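# Seat a capacitor across the comb jig's slot and notches

## Task

Put a single capacitor on the comb jig so that its body lies down inside the long slot and its two leads rest one apiece in the two notches of some pair that face each other across it.

## Robot and tools

Robot: two six-joint arms, left_arm (on the +y side) and right_arm, each ending in a sixteen-motor hand. right_arm has a right hand; left_arm has its mirror image. Base positions in the scene frame: left_arm (-0.030, +0.679, 0) m, right_arm (-0.023, -0.595, 0) m, both almost unrotated.

Frames. Scene frame: origin at table-top height midway between the nominal bases, +z up, +x out over the table. Fixed cameras and the table use it. Each arm reports its hand pose, velocities and Hand target in its own base frame. Motion offsets run along the axes of that arm's current Hand target. Hand point axes (right hand): +z along straight fingers toward the tips; +x across the palm away from the thumb (on the left hand +x points toward the thumb); +y out of the palm face, which sits at y = -0.062 m. Knuckles are at z = -0.017 m and straight fingertips reach about 0.139 m past them. A rigid mast at the wrist (x +0.05 to +0.10, z -0.16 to -0.11, y up to +0.06 m; x sign flipped on the left hand) can strike things.

Row layout (used by execute_actions and move): one flat list of 48 numbers, each in [-1, 1], covering both arms even if one is idle. Order: left dx, dy, dz, rx, ry, rz; left hand index_abd, index_mcp, index_pip, index_dip, middle_abd, middle_mcp, middle_pip, middle_dip, ring_abd, ring_mcp, ring_pip, ring_dip, thumb_cmc, thumb_axl, thumb_mcp, thumb_ipl; left current_limit, speed; then the same 24 for the right arm. The six pose numbers are offsets, not a pose: they count from the Hand target at the start of the action or move, along that target's axes; 1.0 equals 0.6 m or 180 degrees; rx, ry, rz form one rotation vector. Sending the same offset again moves further. All-zero pose numbers re-request the current Hand target. The sixteen hand numbers are absolute hinge goals scaled between each hinge's stops; moving toward -1 curls fingers toward the palm. Straight values: _abd 0.00, _mcp 0.75, _pip 0.58, _dip 0.70, thumb_cmc 0.71, thumb_axl 0.68, thumb_mcp 0.23, thumb_ipl 0.17. A 0 is a real goal, so to leave a hand unchanged send back its hand_goal, hand_current_limit and hand_speed. current_limit maps -1..+1 onto 0..550 mA (never below 11 mA); speed sets hinge speed to (speed+1)/2 of 8.5 rad/s. Initial values: +0.4 and -0.6.

Tools.
execute_actions(actions, cameras): actions is a list of actions; each action is a table of up to 15 rows, one per 1/30 s step, and a short table repeats its final row. Every row in an action counts from that action's starting Hand target. An empty list returns camera images; cameras picks which ones ("all", [] or names).
move(target, speed, blend, stop_force, zero, blocking, cameras): target is one 48-number row or a list of up to 15 rows, every row offset from the same starting Hand targets. Straight-line paths, no obstacle avoidance, 0.5 to 10 s. speed: m/s, 0.002 to 3.2, default 0.25 (rotation up to twice that in rad/s), one value or one per target. blend: corner rounding in m, 0 means stop at each point. stop_force: 4 to 120 N, ends an arm's path when the wrist sensor feels that much push; unreliable when the hand rotates and will not feel light objects sliding; omit it when backing off a contact. zero (only with stop_force) re-zeros before moving. blocking=false returns early; not allowed with stop_force. Give every target in a list the same hand numbers.
wait(seconds 0 to 10, cameras). stop(cameras) brakes a running move. zoom_image(camera: cam_high, cam_left_wrist or cam_right_wrist; region [x0, y0, x1, y1] in pixels, at most 504 by 504) enlarges part of the newest image. zero_wrist_force(arm) re-zeros one wrist sensor. finished_scene(scene=1) ends the scene for good; the capacitor must stay in place without the robot.

Results: end_effector_position (m), end_effector_quat_wxyz, velocities, Hand target (where the next offsets start; the hand often rests slightly short of it), joint positions and torques, Wrist force and Wrist torque along the hand's axes plus the peak since the last report, and per motor hand_goal, hand_measured, hand_current_ma and hand_state (moving, goal, blocked, overload). A move adds a move: line with its ending (done, off_target, moving, held, fault) and limits (paced = pose clipped, held = steps withheld). Images are 896x504 from cam_high (fixed, behind the arms), cam_left_wrist and cam_right_wrist.

Cautions: commanded orientation is clipped to 32 degrees from the measured one per step. Keep paths away from an arm's own base. Arms are stiff: aiming even slightly beyond a firm contact can trigger a fault stop (about 150 N outside force, or joint torque limits, wrists only about 34 to 38 N m) that freezes the arm for 10 s. A motor drawing 495 mA or more for 5 s shuts down, so grip with modest current. Hot motors (MOTOR HOT at 70 °C) brake the arm at 85 °C. Avoid hands or arms touching each other, hard impacts, dropping or releasing a moving part, and letting anything fall off the table. After a HAND FAULT line, the rest of that reply's calls are skipped. Loose objects may occasionally be nudged by outside pushes.

Each tool is called after "Call:" as a command line: name --argument value for each argument, lists and objects as JSON in quotes; but a table of rows of numbers goes row by row, as --pt "numbers of a row", without its own name.

## Session

Call:
execute_actions --actions '[]'

Scene clock: 0.00 s.
left_arm: end_effector_position=(+0.7473, -0.0489, +0.2310) hand_goal=(+0.000, +0.754, +0.576, +0.696, +0.000, +0.754, +0.576, +0.696, +0.000, +0.754, +0.576, +0.696, +0.714, +0.678, +0.226, +0.168) hand_measured=(+0.000, +0.754, +0.576, +0.696, +0.000, +0.754, +0.576, +0.696, +0.000, +0.754, +0.576, +0.696, +0.714, +0.678, +0.226, +0.168) hand_current_ma=(+0, +0, +0, +0, +0, +0, +0, +0, +0, +0, +0, +0, +0, +0, +0, +0) hand_state=(goal, goal, goal, goal, goal, goal, goal, goal, goal, goal, goal, goal, goal, goal, goal, goal) hand_current_limit=0.40 hand_speed=-0.60 end_effector_quat_wxyz=(+0.245, +0.783, -0.548, +0.163) | right_arm: end_effector_position=(+0.2291, +0.9479, +0.1801) hand_goal=(+0.000, +0.754, +0.576, +0.696, +0.000, +0.754, +0.576, +0.696, +0.000, +0.754, +0.576, +0.696, +0.714, +0.678, +0.226, +0.168) hand_measured=(+0.000, +0.754, +0.576, +0.696, +0.000, +0.754, +0.576, +0.696, +0.000, +0.754, +0.576, +0.696, +0.714, +0.678, +0.226, +0.168) hand_current_ma=(+0, +0, +0, +0, +0, +0, +0, +0, +0, +0, +0, +0, +0, +0, +0, +0) hand_state=(goal, goal, goal, goal, goal, goal, goal, goal, goal, goal, goal, goal, goal, goal, goal, goal) hand_current_limit=0.40 hand_speed=-0.60 end_effector_quat_wxyz=(+0.147, +0.386, +0.910, -0.042)
Joint positions: left_arm=[-0.052 -0.837 1.248 1.141 2.168 -0.408] | right_arm=[1.288 -0.604 0.849 1.448 1.854 3.679]
Joint velocities: within noise
Joint torques (N m): no reading
Wrist force (N): no reading
Wrist torque (N m): no reading
Wrist force, peak (N): no reading
Hand target: left_arm +0.7473, -0.0489, +0.2310; +0.245, +0.783, -0.548, +0.163 | right_arm +0.2291, +0.9479, +0.1801; +0.147, +0.386, +0.910, -0.042

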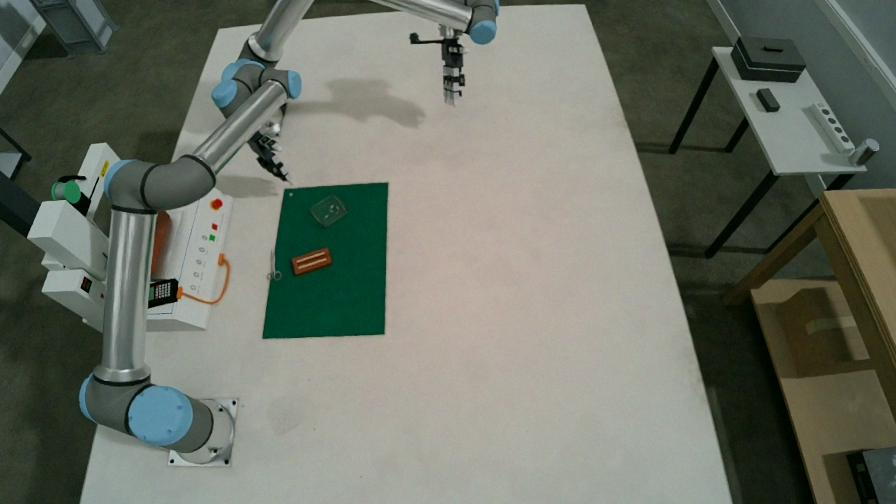

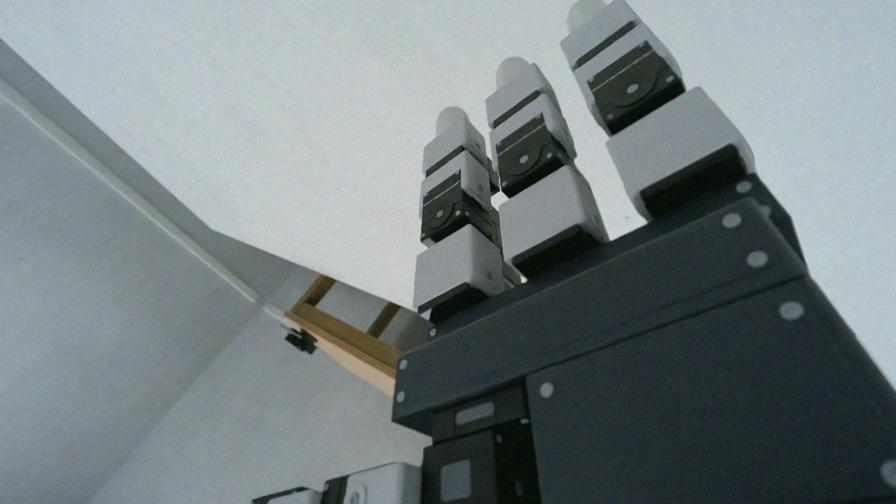

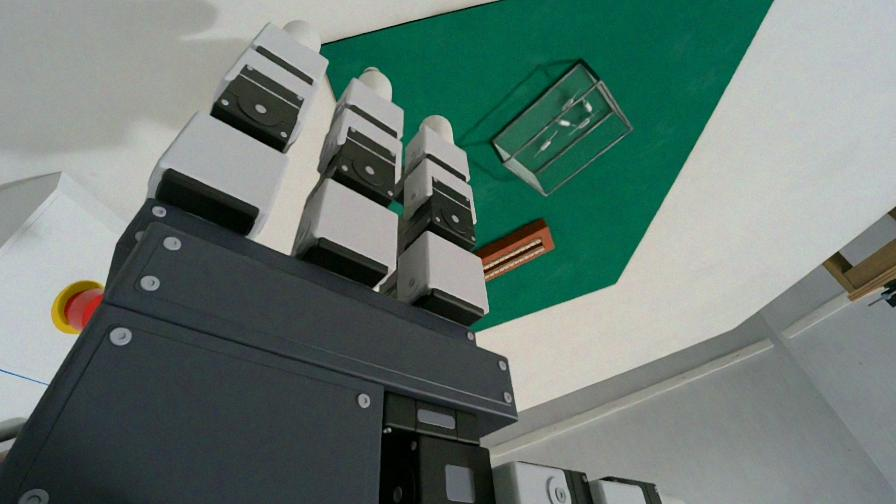

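Call:
zoom_image --camera "cam_high" --region '[250, 170, 410, 350]'

Call:
zoom_image --camera "cam_high" --region '[280, 190, 350, 240]'

Call:
zoom_image --camera "cam_high" --region '[260, 235, 340, 285]'

Call:
zoom_image --camera "cam_right_wrist" --region '[460, 40, 660, 300]'

Scaled by 2.800 from the camera's 896x504 image, which has a finer 1280x720 frame.

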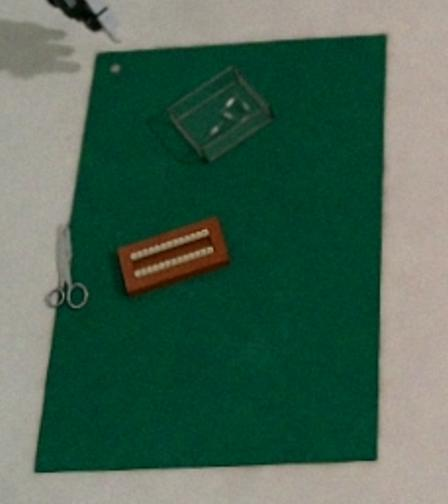

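Scaled by 7.200 from the camera's 896x504 image, which has a finer 1280x720 frame.

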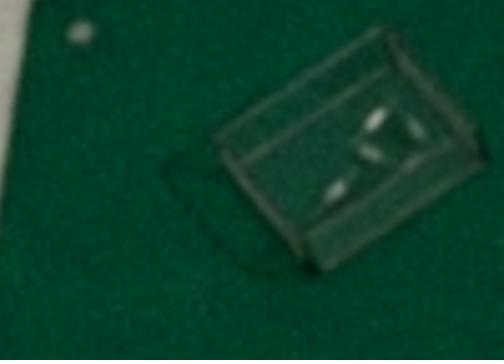

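Scaled by 6.300 from the camera's 896x504 image, which has a finer 1280x720 frame.

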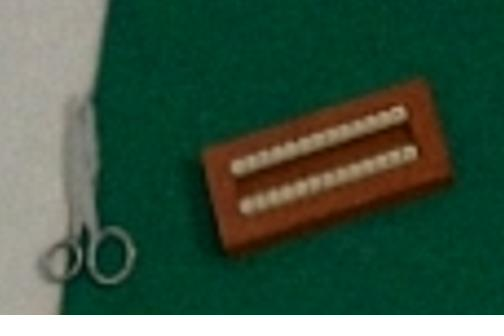

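Scaled by 1.938 from the camera's 896x504 image, which has a finer 1280x720 frame.

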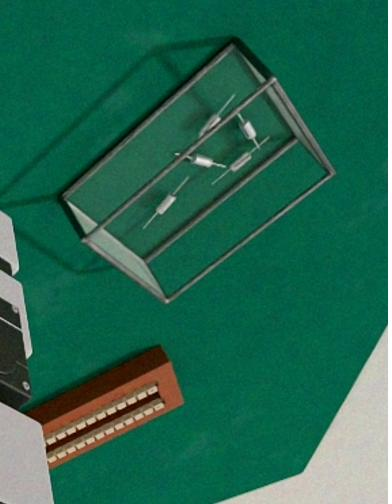

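Call:
move --target '[0,0,0,0,0,0,0,0.754,0.576,0.696,0,0.754,0.576,0.696,0,0.754,0.576,0.696,0.714,0.678,0.226,0.168,0.4,-0.6,-0.4073,0.0245,-0.081,-0.0016,0.0975,-0.0875,0,0.754,0.576,0.696,0,0.754,0.576,0.696,0,-0.0685,-0.883,-0.174,0.714,0.678,0.226,0.168,0.4,-0.6]' --cameras '["all"]'

Scene clock: 5.80 s.
left_arm: end_effector_position=(+0.7473, -0.0489, +0.2310) hand_goal=(+0.000, +0.754, +0.576, +0.696, +0.000, +0.754, +0.576, +0.696, +0.000, +0.754, +0.576, +0.696, +0.714, +0.678, +0.226, +0.168) hand_measured=(+0.000, +0.754, +0.576, +0.696, +0.000, +0.754, +0.576, +0.696, +0.000, +0.754, +0.576, +0.696, +0.714, +0.678, +0.224, +0.168) hand_current_ma=(+0, -2, +1, +0, +0, -2, +1, +0, +0, -2, +1, +0, +0, -2, -5, -1) hand_state=(goal, goal, goal, goal, goal, goal, goal, goal, goal, goal, goal, goal, goal, goal, goal, goal) hand_current_limit=0.40 hand_speed=-0.60 end_effector_quat_wxyz=(+0.245, +0.783, -0.548, +0.163) | right_arm: end_effector_position=(+0.3891, +0.7988, +0.3003) hand_goal=(+0.000, +0.754, +0.576, +0.696, +0.000, +0.754, +0.576, +0.696, +0.000, -0.068, -0.882, -0.174, +0.714, +0.678, +0.226, +0.168) hand_measured=(+0.000, +0.754, +0.576, +0.696, +0.000, +0.754, +0.576, +0.696, +0.000, -0.052, -0.878, -0.172, +0.714, +0.678, +0.224, +0.168) hand_current_ma=(+0, -1, +1, +0, +0, -1, +1, +0, +0, +36, +5, +3, +0, -1, -4, +0) hand_state=(goal, goal, goal, goal, goal, goal, goal, goal, goal, goal, goal, goal, goal, goal, goal, goal) hand_current_limit=0.40 hand_speed=-0.60 end_effector_quat_wxyz=(+0.001, +0.260, +0.966, +0.000)
Joint positions: left_arm=[-0.052 -0.837 1.248 1.141 2.168 -0.408] | right_arm=[0.936 -0.96 1.2 1.331 1.573 3.033]
Joint torques (N m): left_arm=[1.65 -101.8 -39.3 4.68 1.31 0.18] | right_arm=[-14.44 -109.49 -24.69 7.77 -2.76 -2.72]
Wrist force (N): left_arm=[-0.3 0.0 0.2] | right_arm=[0.2 -0.5 0.3]
Wrist torque (N m): left_arm=[-0.02 0.04 -0.02] | right_arm=[-0.04 -0.10 0.07]
Wrist force, peak (N): left_arm=[0.0 0.4 0.7] | right_arm=[-1.9 -0.7 -0.6]
Hand target: left_arm +0.7473, -0.0489, +0.2310; +0.245, +0.783, -0.548, +0.163 | right_arm +0.3891, +0.7988, +0.3004; +0.001, +0.260, +0.966, +0.000
Off the commanded pose: left_arm 0.000 m, 0 deg | right_arm 0.000 m, 0 deg.
move: done
camera_calibration:
cam_right_wrist: T_world_to_cam=[[0.987316, 0.146335, 0.0615918, -0.494039], [0.0554347, -0.681247, 0.729952, 0.257539], [0.148777, -0.717278, -0.680718, 0.842702], [0, 0, 0, 1]] pos_world=[0.348121, 0.852195, 0.41608]

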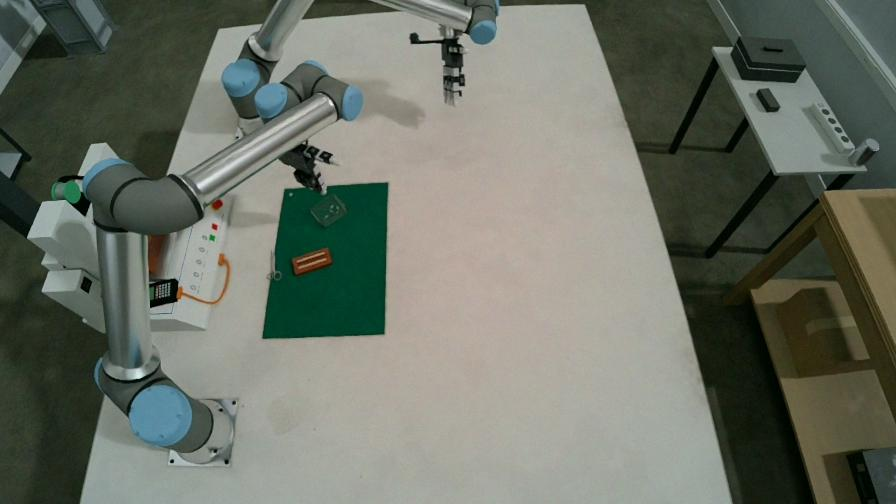

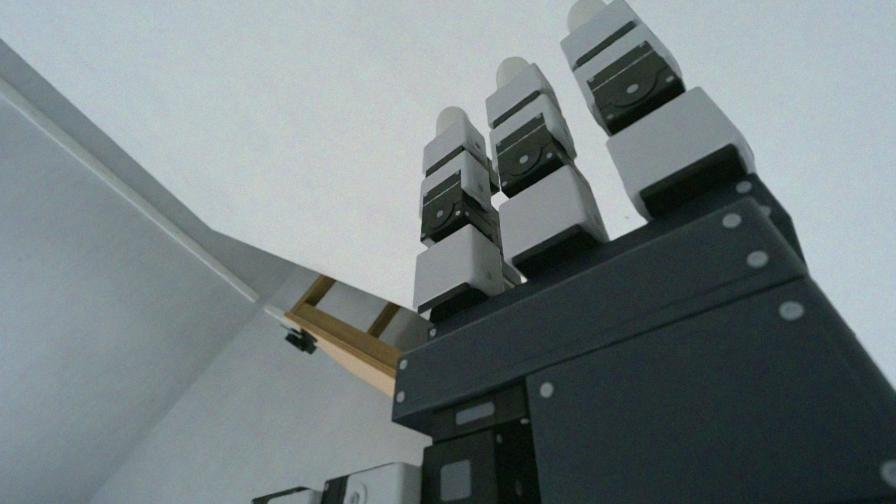

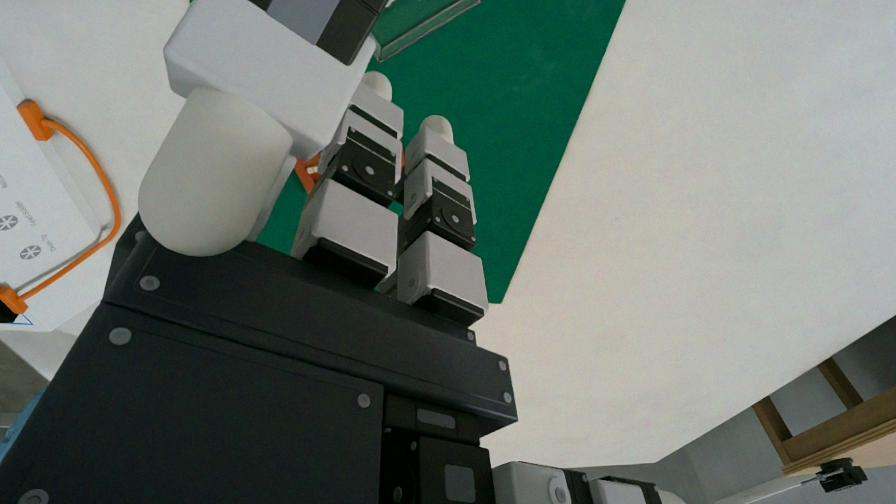

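Call:
move --target '[0,0,0,0,0,0,0,0.754,0.576,0.696,0,0.754,0.576,0.696,0,0.754,0.576,0.696,0.714,0.678,0.226,0.168,0.4,-0.6,0.2618,-0.2598,0.1667,-0.145,0.1293,0,0,0.754,0.576,0.696,0,0.754,0.576,0.696,0,-0.0685,-0.883,-0.174,0.714,0.678,0.226,0.168,0.4,-0.6]' --cameras '["cam_right_wrist"]'

Call:
zoom_image --camera "cam_right_wrist" --region '[560, 40, 840, 240]'

Call:
zoom_image --camera "cam_right_wrist" --region '[510, 300, 710, 440]'

Scene clock: 8.70 s.
left_arm: end_effector_position=(+0.7473, -0.0489, +0.2310) hand_goal=(+0.000, +0.754, +0.576, +0.696, +0.000, +0.754, +0.576, +0.696, +0.000, +0.754, +0.576, +0.696, +0.714, +0.678, +0.226, +0.168) hand_measured=(+0.000, +0.754, +0.576, +0.696, +0.000, +0.754, +0.576, +0.696, +0.000, +0.754, +0.576, +0.696, +0.714, +0.678, +0.224, +0.168) hand_current_ma=(+0, -2, +1, +0, +0, -2, +1, +0, +0, -2, +1, +0, +0, -2, -5, -1) hand_state=(goal, goal, goal, goal, goal, goal, goal, goal, goal, goal, goal, goal, goal, goal, goal, goal) hand_current_limit=0.40 hand_speed=-0.60 end_effector_quat_wxyz=(+0.245, +0.783, -0.548, +0.163) | right_arm: end_effector_position=(+0.1752, +0.7427, +0.2000) hand_goal=(+0.000, +0.754, +0.576, +0.696, +0.000, +0.754, +0.576, +0.696, +0.000, -0.068, -0.882, -0.174, +0.714, +0.678, +0.226, +0.168) hand_measured=(+0.000, +0.756, +0.576, +0.696, +0.000, +0.756, +0.576, +0.696, +0.000, -0.052, -0.880, -0.172, +0.716, +0.678, +0.224, +0.168) hand_current_ma=(+0, +1, +1, +0, +0, +1, +1, +0, +0, +36, +2, +3, +2, -1, -4, +0) hand_state=(goal, goal, goal, goal, goal, goal, goal, goal, goal, goal, goal, goal, goal, goal, goal, goal) hand_current_limit=0.40 hand_speed=-0.60 end_effector_quat_wxyz=(-0.134, +0.248, +0.921, +0.268)
Joint positions: left_arm=[-0.052 -0.837 1.248 1.141 2.168 -0.408] | right_arm=[1.012 -1.263 1.892 0.474 1.166 3.205]
Joint torques (N m): left_arm=[0.47 -98.4 -39.13 4.59 1.53 -0.26] | right_arm=[12.68 -79 -18.23 -0.18 -3.88 1.77]
Wrist force (N): left_arm=[-0.2 0.1 0.3] | right_arm=[-0.5 -0.4 0.0]
Wrist torque (N m): left_arm=[-0.01 0.03 -0.01] | right_arm=[0.05 -0.08 -0.24]
Wrist force, peak (N): left_arm=[-0.1 0.4 0.6] | right_arm=[-0.1 -2.1 0.2]
Hand target: left_arm +0.7473, -0.0489, +0.2310; +0.245, +0.783, -0.548, +0.163 | right_arm +0.1752, +0.7427, +0.2000; -0.134, +0.248, +0.921, +0.268
Off the commanded pose: left_arm 0.000 m, 0 deg | right_arm 0.000 m, 0 deg.
move: done
camera_calibration:
cam_right_wrist: T_world_to_cam=[[0.992275, 0.122593, 0.0190168, -0.24323], [0.11595, -0.970964, 0.209249, 0.613064], [0.0441171, -0.205428, -0.977677, 0.463626], [0, 0, 0, 1]] pos_world=[0.149812, 0.720323, 0.329619]
Images, in order (width x height): cam_right_wrist 896x504.

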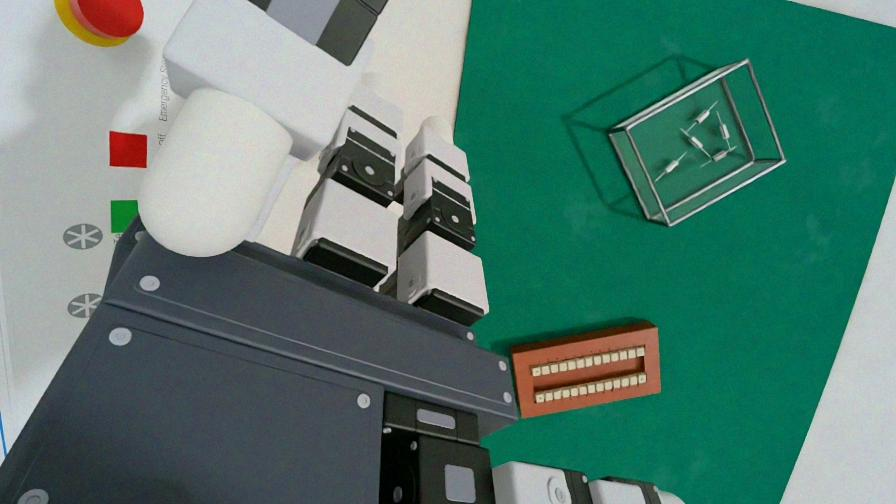

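Scaled by 1.800 from the camera's 896x504 image, which has a finer 1280x720 frame.

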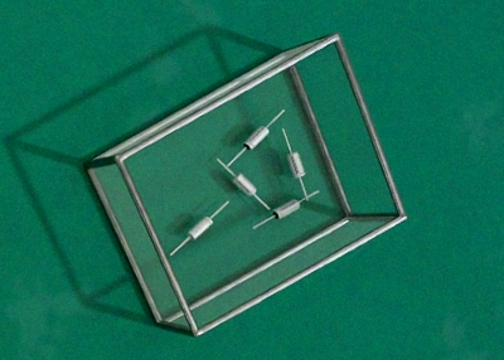

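Scaled by 2.520 from the camera's 896x504 image, which has a finer 1280x720 frame.

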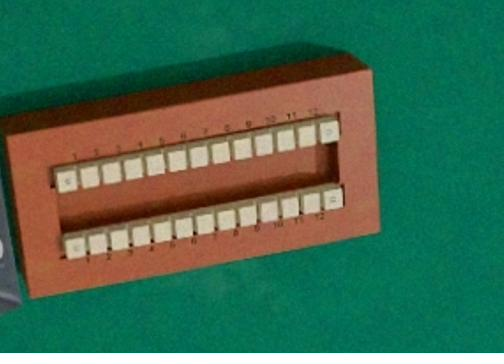

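Call:
zoom_image --camera "cam_right_wrist" --region '[640, 90, 750, 190]'

Call:
zoom_image --camera "cam_right_wrist" --region '[510, 310, 600, 420]'

Call:
zoom_image --camera "cam_right_wrist" --region '[590, 310, 670, 400]'

Scaled by 4.582 from the camera's 896x504 image, which has a finer 1280x720 frame.

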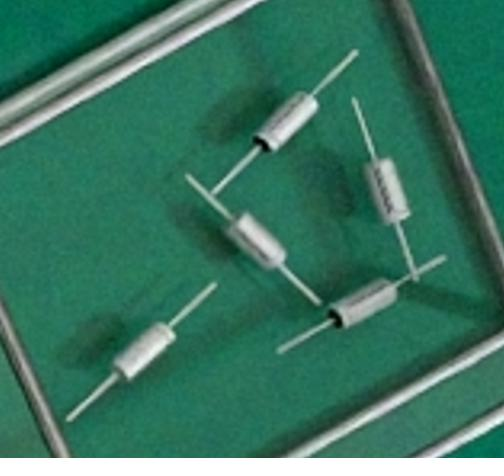

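Scaled by 4.582 from the camera's 896x504 image, which has a finer 1280x720 frame.

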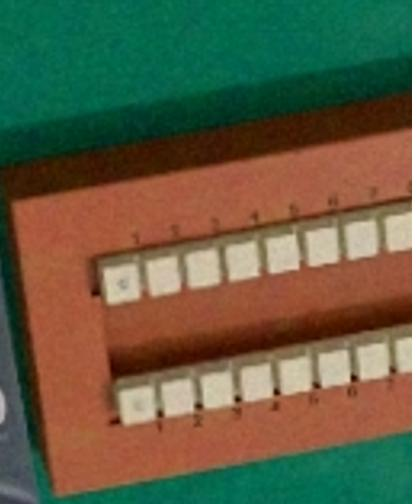

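Scaled by 5.600 from the camera's 896x504 image, which has a finer 1280x720 frame.

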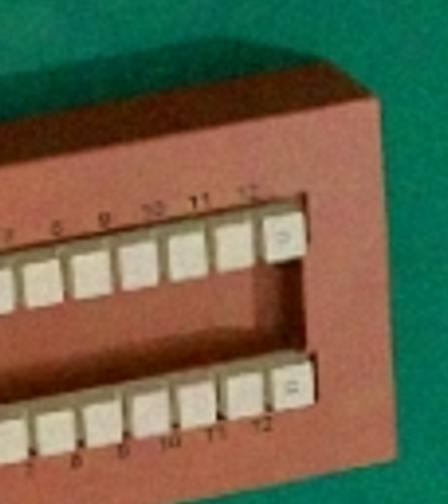

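Call:
zoom_image --camera "cam_right_wrist" --region '[300, 50, 500, 220]'

Scaled by 2.520 from the camera's 896x504 image, which has a finer 1280x720 frame.

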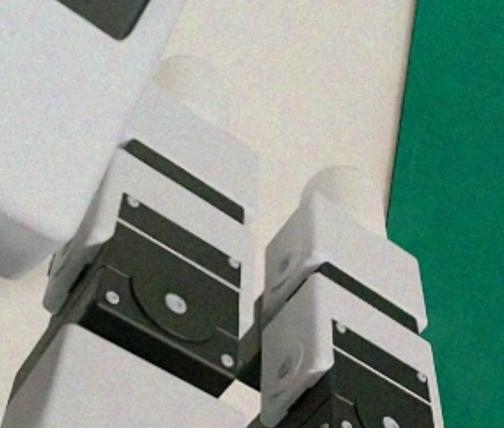

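Call:
move --target '[0,0,0,0,0,0,0,0.754,0.576,0.696,0,0.754,0.576,0.696,0,0.754,0.576,0.696,0.714,0.678,0.226,0.168,0.4,-0.6,-0.2350,0.2350,0.0647,0.1381,-0.1685,0.0360,-0.067,0.754,0.576,0.696,0.05,0.754,0.576,0.696,0,-0.0685,-0.883,-0.174,0.714,0.678,0.226,0.168,0.4,-0.6]' --cameras '["cam_right_wrist"]'

Call:
zoom_image --camera "cam_right_wrist" --region '[330, 0, 530, 150]'

Scene clock: 14.67 s.
left_arm: end_effector_position=(+0.7473, -0.0489, +0.2310) hand_goal=(+0.000, +0.754, +0.576, +0.696, +0.000, +0.754, +0.576, +0.696, +0.000, +0.754, +0.576, +0.696, +0.714, +0.678, +0.226, +0.168) hand_measured=(+0.000, +0.754, +0.576, +0.696, +0.000, +0.754, +0.576, +0.696, +0.000, +0.754, +0.576, +0.696, +0.714, +0.678, +0.224, +0.168) hand_current_ma=(+0, -2, +1, +0, +0, -2, +1, +0, +0, -2, +1, +0, +0, -2, -5, -1) hand_state=(goal, goal, goal, goal, goal, goal, goal, goal, goal, goal, goal, goal, goal, goal, goal, goal) hand_current_limit=0.40 hand_speed=-0.60 end_effector_quat_wxyz=(+0.245, +0.783, -0.548, +0.163) | right_arm: end_effector_position=(+0.3639, +0.8136, +0.1750) hand_goal=(-0.066, +0.754, +0.576, +0.696, +0.050, +0.754, +0.576, +0.696, +0.000, -0.068, -0.882, -0.174, +0.714, +0.678, +0.226, +0.168) hand_measured=(-0.062, +0.756, +0.576, +0.696, +0.048, +0.756, +0.576, +0.696, +0.000, -0.052, -0.880, -0.172, +0.716, +0.678, +0.224, +0.168) hand_current_ma=(+3, +1, +1, +0, -2, +1, +1, +0, +0, +36, +2, +3, +2, -1, -4, +0) hand_state=(goal, goal, goal, goal, goal, goal, goal, goal, goal, goal, goal, goal, goal, goal, goal, goal) hand_current_limit=0.40 hand_speed=-0.60 end_effector_quat_wxyz=(+0.045, +0.325, +0.944, -0.015) end_effector_velocity=(+0.000, +0.002, +0.001) end_effector_angular_velocity=(+0.000, -0.001, +0.001)
Joint positions: left_arm=[-0.052 -0.837 1.248 1.141 2.168 -0.408] | right_arm=[1.016 -0.861 1.272 1.169 1.666 3.251]
Joint velocities: left_arm=[within noise] | right_arm=[0.002 0.002 -0.005 0.002 0.001 0.001]
Joint torques (N m): left_arm=[2.27 -99.46 -38.72 4.58 1.5 -0.2] | right_arm=[13.84 -76.86 -53.35 7.75 2.6 1.58]
Wrist force (N): left_arm=[-0.3 0.3 -0.2] | right_arm=[0.0 -0.2 -0.1]
Wrist torque (N m): left_arm=[0.07 0.03 -0.03] | right_arm=[0.02 -0.07 -0.23]
Wrist force, peak (N): left_arm=[0.5 -0.2 0.8] | right_arm=[-0.3 -1.8 -0.4]
Hand target: left_arm +0.7473, -0.0489, +0.2310; +0.245, +0.783, -0.548, +0.163 | right_arm +0.3639, +0.8136, +0.1750; +0.046, +0.325, +0.944, -0.015
Off the commanded pose: left_arm 0.000 m, 0 deg | right_arm 0.000 m, 0 deg.
move: done
camera_calibration:
cam_right_wrist: T_world_to_cam=[[0.990714, 0.0155, 0.135072, -0.371238], [-0.0939672, -0.639942, 0.762656, 0.375573], [0.0982597, -0.768267, -0.632543, 0.82331], [0, 0, 0, 1]] pos_world=[0.322184, 0.878621, 0.28449]
Images, in order (width x height): cam_right_wrist 896x504.

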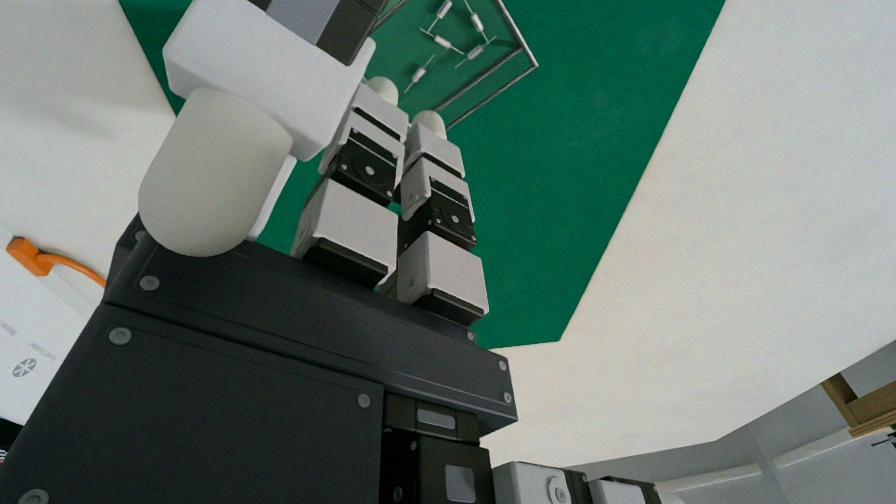

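Scaled by 2.520 from the camera's 896x504 image, which has a finer 1280x720 frame.

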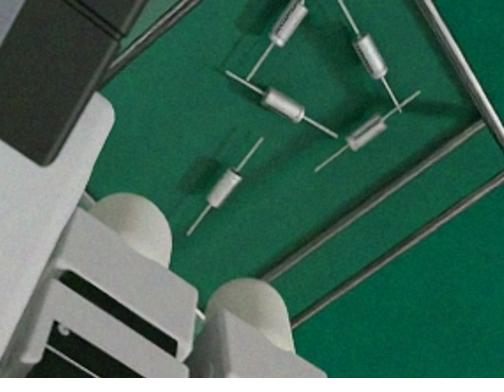

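Call:
move --target '[0,0,0,0,0,0,0,0.754,0.576,0.696,0,0.754,0.576,0.696,0,0.754,0.576,0.696,0.714,0.678,0.226,0.168,0.4,-0.6,-0.0041,0.0055,0.0590,0,0,0,-0.033,0.754,0.576,0.696,0.05,0.754,0.576,0.696,0,-0.0685,-0.883,-0.174,0.714,0.678,0.226,0.168,0.4,-0.6]' --cameras '["cam_right_wrist"]' --speed 0.05 --stop_force 6

Call:
zoom_image --camera "cam_right_wrist" --region '[350, 20, 490, 150]'

Scene clock: 17.23 s.
left_arm: end_effector_position=(+0.7473, -0.0489, +0.2310) hand_goal=(+0.000, +0.754, +0.576, +0.696, +0.000, +0.754, +0.576, +0.696, +0.000, +0.754, +0.576, +0.696, +0.714, +0.678, +0.226, +0.168) hand_measured=(+0.000, +0.754, +0.576, +0.696, +0.000, +0.754, +0.576, +0.696, +0.000, +0.754, +0.576, +0.696, +0.714, +0.678, +0.224, +0.168) hand_current_ma=(+0, -2, +1, +0, +0, -2, +1, +0, +0, -2, +1, +0, +0, -2, -5, -1) hand_state=(goal, goal, goal, goal, goal, goal, goal, goal, goal, goal, goal, goal, goal, goal, goal, goal) hand_current_limit=0.40 hand_speed=-0.60 end_effector_quat_wxyz=(+0.245, +0.783, -0.548, +0.163) | right_arm: end_effector_position=(+0.3706, +0.8127, +0.1400) hand_goal=(-0.032, +0.754, +0.576, +0.696, +0.050, +0.754, +0.576, +0.696, +0.000, -0.068, -0.882, -0.174, +0.714, +0.678, +0.226, +0.168) hand_measured=(-0.036, +0.756, +0.576, +0.696, +0.048, +0.756, +0.576, +0.696, +0.000, -0.052, -0.880, -0.172, +0.716, +0.678, +0.224, +0.168) hand_current_ma=(-4, +1, +1, +0, -2, +1, +1, +0, +0, +36, +2, +3, +2, -1, -4, +0) hand_state=(goal, goal, goal, goal, goal, goal, goal, goal, goal, goal, goal, goal, goal, goal, goal, goal) hand_current_limit=0.40 hand_speed=-0.60 end_effector_quat_wxyz=(+0.046, +0.325, +0.944, -0.015)
Joint positions: left_arm=[-0.052 -0.837 1.248 1.141 2.168 -0.408] | right_arm=[1.009 -0.834 1.29 1.122 1.666 3.243]
Joint torques (N m): left_arm=[0.83 -99.3 -38.81 4.46 1.46 -0.27] | right_arm=[-15.06 -79.47 -20.89 1.06 2.54 -2.18]
Wrist force (N): left_arm=[0.1 -0.3 0.1] | right_arm=[0.0 -0.2 0.0]
Wrist torque (N m): left_arm=[-0.04 -0.01 0.02] | right_arm=[0.02 -0.07 -0.23]
Wrist force, peak (N): left_arm=[0.3 0.6 0.3] | right_arm=[-0.5 -0.4 0.4]
Hand target: left_arm +0.7473, -0.0489, +0.2310; +0.245, +0.783, -0.548, +0.163 | right_arm +0.3706, +0.8127, +0.1400; +0.046, +0.325, +0.944, -0.015
Off the commanded pose: left_arm 0.000 m, 0 deg | right_arm 0.000 m, 0 deg.
move: done
camera_calibration:
cam_right_wrist: T_world_to_cam=[[0.990725, 0.0154604, 0.135003, -0.373083], [-0.0939678, -0.639719, 0.762843, 0.402013], [0.0981581, -0.768454, -0.632332, 0.799888], [0, 0, 0, 1]] pos_world=[0.328884, 0.877621, 0.24949]
Images, in order (width x height): cam_right_wrist 896x504.

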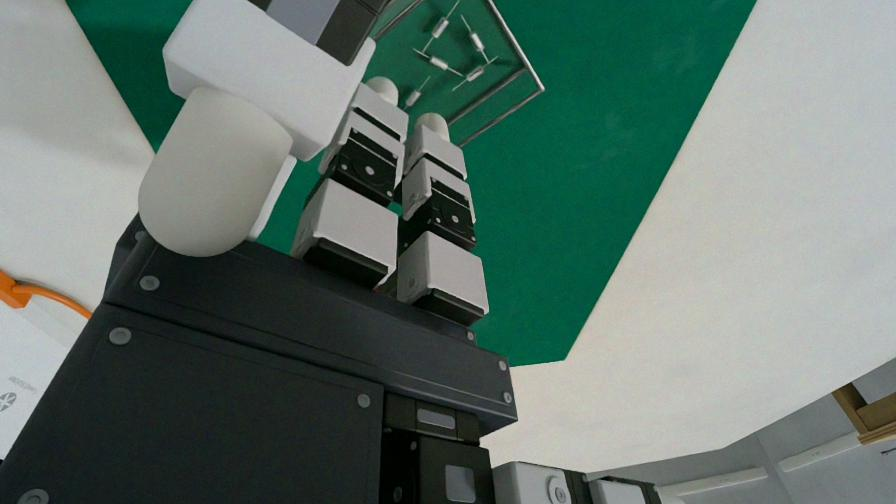

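Scaled by 3.600 from the camera's 896x504 image, which has a finer 1280x720 frame.

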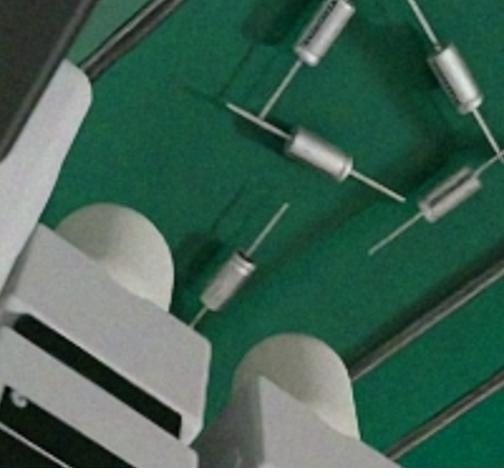

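Call:
move --target '[0,0,0,0,0,0,0,0.754,0.576,0.696,0,0.754,0.576,0.696,0,0.754,0.576,0.696,0.714,0.678,0.226,0.168,0.4,-0.6,0.0035,0,0.0365,0,0,0,-0.033,0.754,0.576,0.696,0.05,0.754,0.576,0.696,0,-0.0685,-0.883,-0.174,0.714,0.678,0.226,0.168,0.4,-0.6]' --cameras '["cam_right_wrist"]' --speed 0.01 --stop_force 4

Call:
zoom_image --camera "cam_right_wrist" --region '[350, 20, 490, 150]'

Scene clock: 20.07 s.
left_arm: end_effector_position=(+0.7473, -0.0489, +0.2310) hand_goal=(+0.000, +0.754, +0.576, +0.696, +0.000, +0.754, +0.576, +0.696, +0.000, +0.754, +0.576, +0.696, +0.714, +0.678, +0.226, +0.168) hand_measured=(+0.000, +0.754, +0.576, +0.696, +0.000, +0.754, +0.576, +0.696, +0.000, +0.754, +0.576, +0.696, +0.714, +0.678, +0.224, +0.168) hand_current_ma=(+0, -2, +1, +0, +0, -2, +1, +0, +0, -2, +1, +0, +0, -2, -5, -1) hand_state=(goal, goal, goal, goal, goal, goal, goal, goal, goal, goal, goal, goal, goal, goal, goal, goal) hand_current_limit=0.40 hand_speed=-0.60 end_effector_quat_wxyz=(+0.245, +0.783, -0.548, +0.163) | right_arm: end_effector_position=(+0.3706, +0.8127, +0.1286) hand_goal=(-0.032, +0.754, +0.576, +0.696, +0.050, +0.754, +0.576, +0.696, +0.000, -0.068, -0.882, -0.174, +0.714, +0.678, +0.226, +0.168) hand_measured=(-0.036, +0.756, +0.576, +0.696, +0.048, +0.756, +0.576, +0.696, +0.000, -0.052, -0.880, -0.172, +0.716, +0.678, +0.224, +0.168) hand_current_ma=(-4, +1, +1, +0, -1, +1, +1, +0, +0, +36, +2, +3, +2, -1, -4, +0) hand_state=(goal, goal, goal, goal, goal, goal, goal, goal, goal, goal, goal, goal, goal, goal, goal, goal) hand_current_limit=0.40 hand_speed=-0.60 end_effector_quat_wxyz=(+0.046, +0.325, +0.944, -0.015)
Joint positions: left_arm=[-0.052 -0.837 1.248 1.141 2.168 -0.408] | right_arm=[1.009 -0.825 1.297 1.107 1.666 3.243]
Joint torques (N m): left_arm=[1.66 -99.02 -38.67 4.4 1.34 -0.36] | right_arm=[-13.19 -109.86 -47.81 6.68 2.48 -1.76]
Wrist force (N): left_arm=[-0.4 0.2 0.1] | right_arm=[0.1 -0.5 -6.4]
Wrist torque (N m): left_arm=[0.02 0.05 -0.03] | right_arm=[0.48 0.08 -0.22]
Wrist force, peak (N): left_arm=[-0.3 0.8 -0.3] | right_arm=[0.1 -0.6 -11.2]
Hand target: left_arm +0.7473, -0.0489, +0.2310; +0.245, +0.783, -0.548, +0.163 | right_arm +0.3706, +0.8127, +0.1286; +0.046, +0.325, +0.944, -0.015 (not the last commanded pose)
Off the commanded pose: left_arm 0.000 m, 0 deg | right_arm 0.011 m, 0 deg.
move: contact (right_arm)
camera_calibration:
cam_right_wrist: T_world_to_cam=[[0.990725, 0.0154604, 0.135003, -0.371544], [-0.0939678, -0.639719, 0.762843, 0.41071], [0.0981581, -0.768454, -0.632332, 0.79268], [0, 0, 0, 1]] pos_world=[0.328884, 0.877621, 0.23809]
Images, in order (width x height): cam_right_wrist 896x504.

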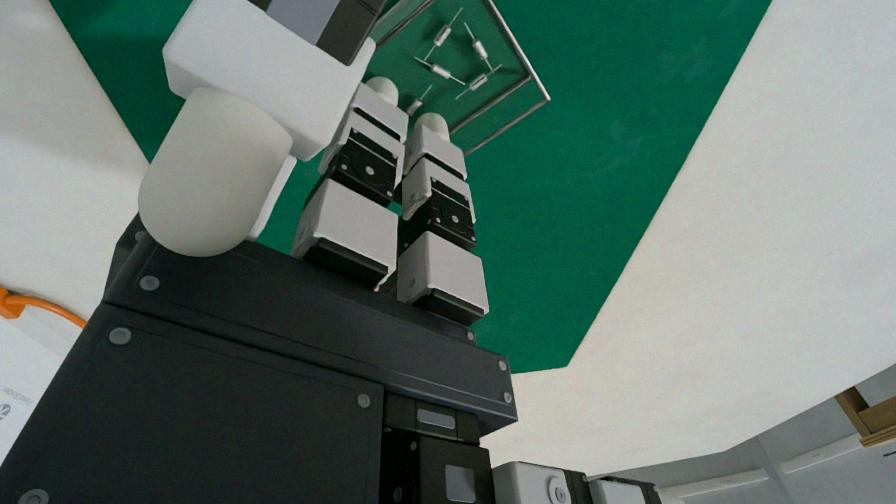

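Scaled by 3.600 from the camera's 896x504 image, which has a finer 1280x720 frame.

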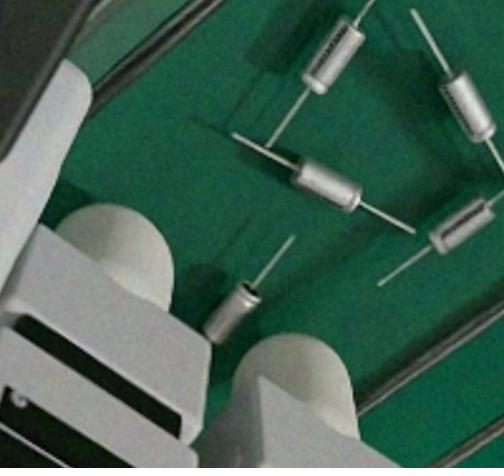

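Call:
move --target '[0,0,0,0,0,0,0,0.754,0.576,0.696,0,0.754,0.576,0.696,0,0.754,0.576,0.696,0.714,0.678,0.226,0.168,0.4,-0.6,0.0002,0.0017,0.0022,0,0,0,-0.033,0.754,0.576,0.696,0.15,0.754,0.576,0.696,0,-0.0685,-0.883,-0.174,0.714,0.678,0.226,0.168,0.4,-0.8]' --cameras '["cam_right_wrist"]' --speed 0.01

Call:
zoom_image --camera "cam_right_wrist" --region '[370, 60, 470, 150]'

Scene clock: 21.30 s.
left_arm: end_effector_position=(+0.7473, -0.0489, +0.2310) hand_goal=(+0.000, +0.754, +0.576, +0.696, +0.000, +0.754, +0.576, +0.696, +0.000, +0.754, +0.576, +0.696, +0.714, +0.678, +0.226, +0.168) hand_measured=(+0.000, +0.754, +0.576, +0.696, +0.000, +0.754, +0.576, +0.696, +0.000, +0.754, +0.576, +0.696, +0.714, +0.678, +0.224, +0.168) hand_current_ma=(+0, -2, +1, +0, +0, -2, +1, +0, +0, -2, +1, +0, +0, -2, -5, -1) hand_state=(goal, goal, goal, goal, goal, goal, goal, goal, goal, goal, goal, goal, goal, goal, goal, goal) hand_current_limit=0.40 hand_speed=-0.60 end_effector_quat_wxyz=(+0.245, +0.783, -0.548, +0.163) | right_arm: end_effector_position=(+0.3712, +0.8135, +0.1275) hand_goal=(-0.032, +0.754, +0.576, +0.696, +0.150, +0.754, +0.576, +0.696, +0.000, -0.068, -0.882, -0.174, +0.714, +0.678, +0.226, +0.168) hand_measured=(-0.036, +0.756, +0.576, +0.696, +0.054, +0.758, +0.580, +0.696, +0.000, -0.052, -0.880, -0.172, +0.716, +0.678, +0.224, +0.168) hand_current_ma=(-4, +1, +1, +0, -274, +6, +5, +0, +0, +36, +2, +3, +2, -1, -4, +0) hand_state=(goal, goal, goal, goal, blocked, goal, goal, goal, goal, goal, goal, goal, goal, goal, goal, goal) hand_current_limit=0.40 hand_speed=-0.80 end_effector_quat_wxyz=(+0.046, +0.325, +0.944, -0.015)
Joint positions: left_arm=[-0.052 -0.837 1.248 1.141 2.168 -0.408] | right_arm=[1.009 -0.823 1.295 1.107 1.666 3.243]
Joint torques (N m): left_arm=[2.15 -99.15 -38.13 4.29 1.28 0.04] | right_arm=[-19.47 -49.87 -37.64 -0.98 2.39 -2.07]
Wrist force (N): left_arm=[0.0 0.0 0.3] | right_arm=[2.8 -0.9 -30.9]
Wrist torque (N m): left_arm=[-0.02 0.01 0.00] | right_arm=[2.43 0.91 -0.02]
Wrist force, peak (N): left_arm=[0.1 0.6 0.5] | right_arm=[2.8 -0.9 -30.9]
Hand target: left_arm +0.7473, -0.0489, +0.2310; +0.245, +0.783, -0.548, +0.163 | right_arm +0.3712, +0.8135, +0.1273; +0.046, +0.325, +0.944, -0.015
Off the commanded pose: left_arm 0.000 m, 0 deg | right_arm 0.000 m, 0 deg.
move: done
camera_calibration:
cam_right_wrist: T_world_to_cam=[[0.990715, 0.0155175, 0.13507, -0.372165], [-0.0939682, -0.639834, 0.762747, 0.412251], [0.0982584, -0.768356, -0.632435, 0.792437], [0, 0, 0, 1]] pos_world=[0.329584, 0.878421, 0.23699]
Images, in order (width x height): cam_right_wrist 896x504.

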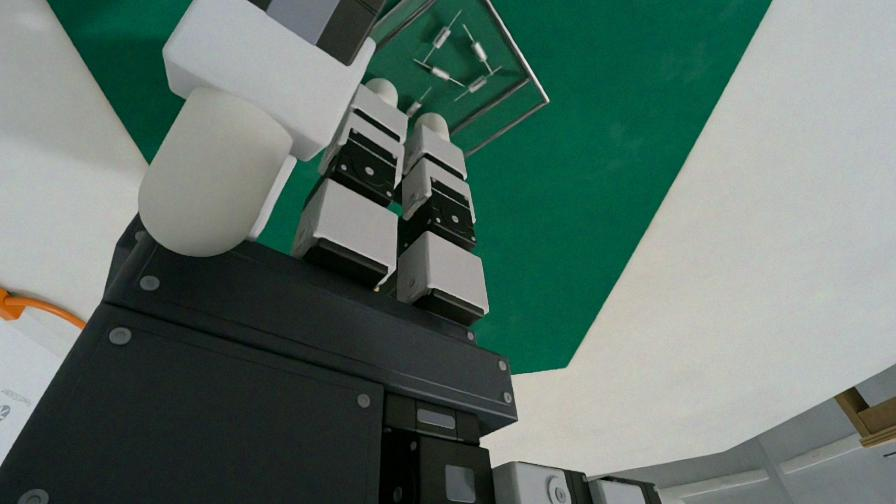

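Scaled by 5.040 from the camera's 896x504 image, which has a finer 1280x720 frame.

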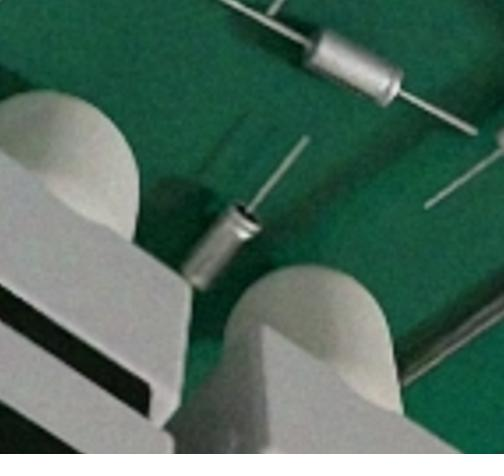

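Call:
move --target '[0,0,0,0,0,0,0,0.754,0.576,0.696,0,0.754,0.576,0.696,0,0.754,0.576,0.696,0.714,0.678,0.226,0.168,0.4,-0.6,-0.0005,0,-0.005,0,0,0,-0.033,0.754,0.576,0.696,0.15,0.754,0.576,0.696,0,-0.0685,-0.883,-0.174,0.714,0.678,0.226,0.168,0.4,-0.8]' --cameras '["cam_right_wrist"]' --speed 0.03

Call:
zoom_image --camera "cam_right_wrist" --region '[370, 60, 470, 150]'

Scene clock: 22.23 s.
left_arm: end_effector_position=(+0.7473, -0.0489, +0.2310) hand_goal=(+0.000, +0.754, +0.576, +0.696, +0.000, +0.754, +0.576, +0.696, +0.000, +0.754, +0.576, +0.696, +0.714, +0.678, +0.226, +0.168) hand_measured=(+0.000, +0.754, +0.576, +0.696, +0.000, +0.754, +0.576, +0.696, +0.000, +0.754, +0.576, +0.696, +0.714, +0.678, +0.224, +0.168) hand_current_ma=(+0, -2, +1, +0, +0, -2, +1, +0, +0, -2, +1, +0, +0, -2, -5, -1) hand_state=(goal, goal, goal, goal, goal, goal, goal, goal, goal, goal, goal, goal, goal, goal, goal, goal) hand_current_limit=0.40 hand_speed=-0.60 end_effector_quat_wxyz=(+0.245, +0.783, -0.548, +0.163) | right_arm: end_effector_position=(+0.3712, +0.8135, +0.1302) hand_goal=(-0.032, +0.754, +0.576, +0.696, +0.150, +0.754, +0.576, +0.696, +0.000, -0.068, -0.882, -0.174, +0.714, +0.678, +0.226, +0.168) hand_measured=(-0.036, +0.756, +0.576, +0.696, +0.144, +0.756, +0.578, +0.696, +0.000, -0.052, -0.880, -0.172, +0.716, +0.678, +0.224, +0.168) hand_current_ma=(-4, +1, +1, +0, -8, +1, +3, +0, +0, +36, +2, +3, +2, -1, -4, +0) hand_state=(goal, goal, goal, goal, goal, goal, goal, goal, goal, goal, goal, goal, goal, goal, goal, goal) hand_current_limit=0.40 hand_speed=-0.80 end_effector_quat_wxyz=(+0.046, +0.325, +0.944, -0.015)
Joint positions: left_arm=[-0.052 -0.837 1.248 1.141 2.168 -0.408] | right_arm=[1.009 -0.825 1.293 1.111 1.666 3.243]
Joint torques (N m): left_arm=[1.89 -99.65 -37.84 4.25 0.96 -0.14] | right_arm=[-10.11 -113.8 -50.37 7.86 2.45 -1.87]
Wrist force (N): left_arm=[0.2 0.5 -0.1] | right_arm=[-0.3 -0.1 0.0]
Wrist torque (N m): left_arm=[0.08 -0.04 0.00] | right_arm=[0.03 -0.04 -0.24]
Wrist force, peak (N): left_arm=[-0.1 0.2 0.6] | right_arm=[3.1 -0.7 -34.1]
Hand target: left_arm +0.7473, -0.0489, +0.2310; +0.245, +0.783, -0.548, +0.163 | right_arm +0.3712, +0.8135, +0.1303; +0.046, +0.325, +0.944, -0.015
Off the commanded pose: left_arm 0.000 m, 0 deg | right_arm 0.000 m, 0 deg.
move: done
camera_calibration:
cam_right_wrist: T_world_to_cam=[[0.990725, 0.0154617, 0.135002, -0.372467], [-0.0939657, -0.639719, 0.762844, 0.410066], [0.0981581, -0.768454, -0.632332, 0.794238], [0, 0, 0, 1]] pos_world=[0.329584, 0.878421, 0.23969]
Images, in order (width x height): cam_right_wrist 896x504.

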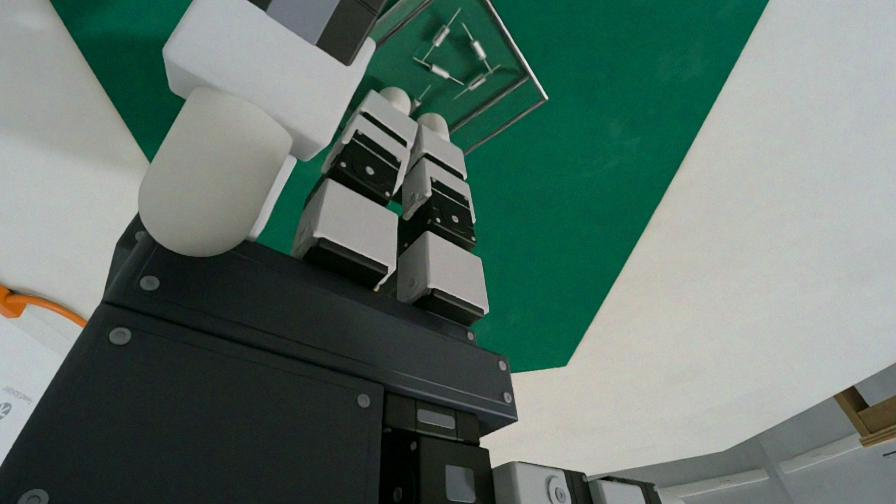

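Scaled by 5.040 from the camera's 896x504 image, which has a finer 1280x720 frame.

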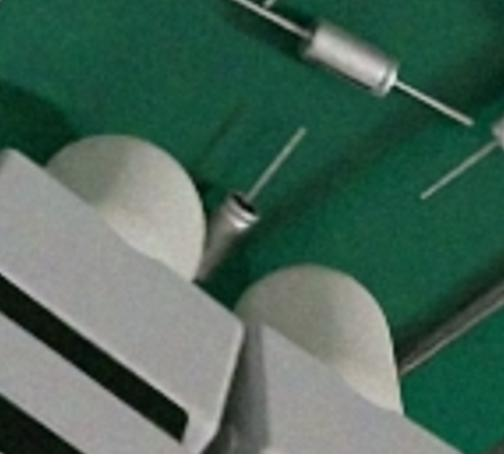

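Call:
move --target '[0,0,0,0,0,0,0,0.754,0.576,0.696,0,0.754,0.576,0.696,0,0.754,0.576,0.696,0.714,0.678,0.226,0.168,0.4,-0.6,0.0002,0,0.0033,0,0,0,-0.05,0.754,0.576,0.696,0.185,0.754,0.576,0.696,0,-0.0685,-0.883,-0.174,0.714,0.678,0.226,0.168,0.4,-0.8]' --speed 0.02

Call:
move --target '[0,0,0,0,0,0,0,0.754,0.576,0.696,0,0.754,0.576,0.696,0,0.754,0.576,0.696,0.714,0.678,0.226,0.168,0.4,-0.6,0.0006,0,0.0067,0,0,0,-0.05,0.754,0.576,0.696,0.185,0.754,0.576,0.696,0,-0.0685,-0.883,-0.174,0.714,0.678,0.226,0.168,0.4,-0.8]' --cameras '["cam_right_wrist"]' --speed 0.004 --stop_force 4

Call:
zoom_image --camera "cam_right_wrist" --region '[370, 60, 470, 150]'

Scene clock: 23.23 s.
left_arm: end_effector_position=(+0.7473, -0.0489, +0.2310) hand_goal=(+0.000, +0.754, +0.576, +0.696, +0.000, +0.754, +0.576, +0.696, +0.000, +0.754, +0.576, +0.696, +0.714, +0.678, +0.226, +0.168) hand_measured=(+0.000, +0.754, +0.576, +0.696, +0.000, +0.754, +0.576, +0.696, +0.000, +0.754, +0.576, +0.696, +0.714, +0.678, +0.224, +0.168) hand_current_ma=(+0, -2, +1, +0, +0, -2, +1, +0, +0, -2, +1, +0, +0, -2, -5, -1) hand_state=(goal, goal, goal, goal, goal, goal, goal, goal, goal, goal, goal, goal, goal, goal, goal, goal) hand_current_limit=0.40 hand_speed=-0.60 end_effector_quat_wxyz=(+0.245, +0.783, -0.548, +0.163) | right_arm: end_effector_position=(+0.3712, +0.8135, +0.1284) hand_goal=(-0.050, +0.754, +0.576, +0.696, +0.186, +0.754, +0.576, +0.696, +0.000, -0.068, -0.882, -0.174, +0.714, +0.678, +0.226, +0.168) hand_measured=(-0.038, +0.756, +0.576, +0.696, +0.152, +0.756, +0.578, +0.696, +0.000, -0.052, -0.880, -0.172, +0.716, +0.678, +0.224, +0.168) hand_current_ma=(+17, +1, +1, +0, -71, +1, +3, +0, +0, +36, +2, +3, +2, -1, -4, +0) hand_state=(goal, goal, goal, goal, blocked, goal, goal, goal, goal, goal, goal, goal, goal, goal, goal, goal) hand_current_limit=0.40 hand_speed=-0.80 end_effector_quat_wxyz=(+0.046, +0.325, +0.944, -0.015)
Joint positions: left_arm=[-0.052 -0.837 1.248 1.141 2.168 -0.408] | right_arm=[1.009 -0.823 1.295 1.108 1.666 3.243]
Joint torques (N m): left_arm=[1.56 -101.02 -38.64 4.65 1.53 -0.17] | right_arm=[-13.93 -79.17 -21.43 0.75 2.4 -2.24]
Wrist force (N): left_arm=[0.2 0.1 0.0] | right_arm=[-0.3 -0.7 0.3]
Wrist torque (N m): left_arm=[0.02 -0.03 0.02] | right_arm=[-0.08 -0.05 -0.26]
Wrist force, peak (N): left_arm=[0.0 -0.1 0.7] | right_arm=[-0.2 -0.8 0.1]
Hand target: left_arm +0.7473, -0.0489, +0.2310; +0.245, +0.783, -0.548, +0.163 | right_arm +0.3713, +0.8134, +0.1283; +0.046, +0.325, +0.944, -0.015
Off the commanded pose: left_arm 0.000 m, 0 deg | right_arm 0.000 m, 0 deg.
move: done

Scene clock: 24.33 s.
left_arm: end_effector_position=(+0.7473, -0.0489, +0.2310) hand_goal=(+0.000, +0.754, +0.576, +0.696, +0.000, +0.754, +0.576, +0.696, +0.000, +0.754, +0.576, +0.696, +0.714, +0.678, +0.226, +0.168) hand_measured=(+0.000, +0.754, +0.576, +0.696, +0.000, +0.754, +0.576, +0.696, +0.000, +0.754, +0.576, +0.696, +0.714, +0.678, +0.224, +0.168) hand_current_ma=(+0, -2, +1, +0, +0, -2, +1, +0, +0, -2, +1, +0, +0, -2, -5, -1) hand_state=(goal, goal, goal, goal, goal, goal, goal, goal, goal, goal, goal, goal, goal, goal, goal, goal) hand_current_limit=0.40 hand_speed=-0.60 end_effector_quat_wxyz=(+0.245, +0.783, -0.548, +0.163) | right_arm: end_effector_position=(+0.3713, +0.8134, +0.1266) hand_goal=(-0.050, +0.754, +0.576, +0.696, +0.186, +0.754, +0.576, +0.696, +0.000, -0.068, -0.882, -0.174, +0.714, +0.678, +0.226, +0.168) hand_measured=(-0.038, +0.756, +0.576, +0.696, +0.152, +0.756, +0.578, +0.696, +0.000, -0.052, -0.880, -0.172, +0.716, +0.678, +0.224, +0.168) hand_current_ma=(+18, +1, +1, +0, -71, +1, +3, +0, +0, +36, +2, +3, +2, -1, -4, +0) hand_state=(goal, goal, goal, goal, blocked, goal, goal, goal, goal, goal, goal, goal, goal, goal, goal, goal) hand_current_limit=0.40 hand_speed=-0.80 end_effector_quat_wxyz=(+0.046, +0.325, +0.944, -0.015)
Joint positions: left_arm=[-0.052 -0.837 1.248 1.141 2.168 -0.408] | right_arm=[1.008 -0.822 1.296 1.106 1.666 3.243]
Joint torques (N m): left_arm=[1.75 -100.43 -38.89 4.21 1.22 -0.35] | right_arm=[-15.14 -97.62 -29.12 5.21 2.26 -1.93]
Wrist force (N): left_arm=[0.3 0.2 0.3] | right_arm=[0.5 -0.6 -6.2]
Wrist torque (N m): left_arm=[0.00 -0.03 0.03] | right_arm=[0.45 0.05 -0.19]
Wrist force, peak (N): left_arm=[0.6 0.1 0.3] | right_arm=[0.5 -0.5 -6.5]
Hand target: left_arm +0.7473, -0.0489, +0.2310; +0.245, +0.783, -0.548, +0.163 | right_arm +0.3713, +0.8134, +0.1267; +0.046, +0.325, +0.944, -0.015 (not the last commanded pose)
Off the commanded pose: left_arm 0.000 m, 0 deg | right_arm 0.002 m, 0 deg.
move: contact (right_arm)
camera_calibration:
cam_right_wrist: T_world_to_cam=[[0.990723, 0.015472, 0.135011, -0.371992], [-0.0939734, -0.63966, 0.762892, 0.412752], [0.0981644, -0.768502, -0.632272, 0.791987], [0, 0, 0, 1]] pos_world=[0.329584, 0.87842, 0.23609]
Images, in order (width x height): cam_right_wrist 896x504.

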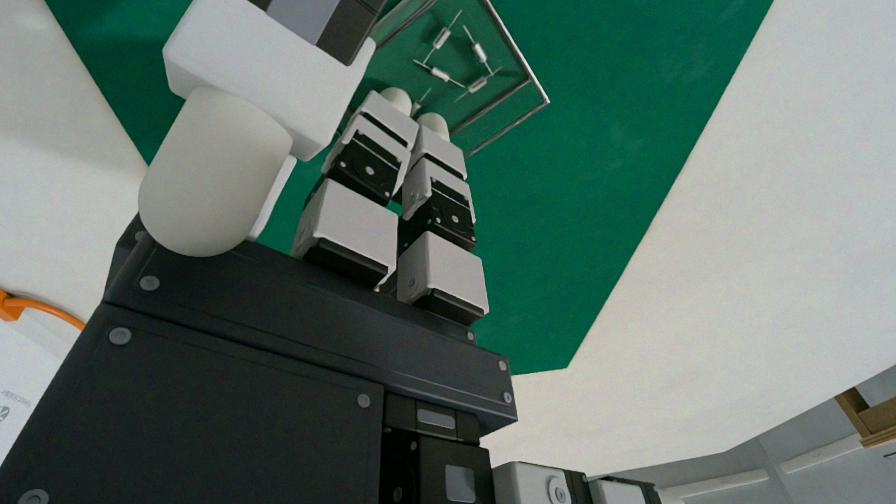

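Scaled by 5.040 from the camera's 896x504 image, which has a finer 1280x720 frame.

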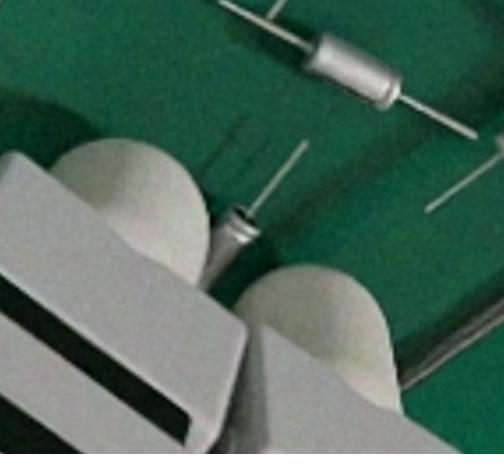

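Call:
zoom_image --camera "cam_right_wrist" --region '[370, 80, 480, 200]'

Scaled by 4.200 from the camera's 896x504 image, which has a finer 1280x720 frame.

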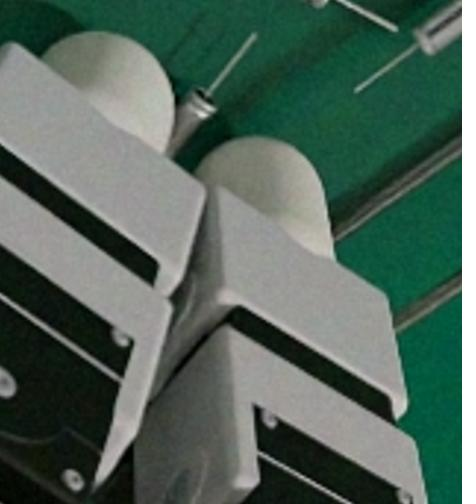

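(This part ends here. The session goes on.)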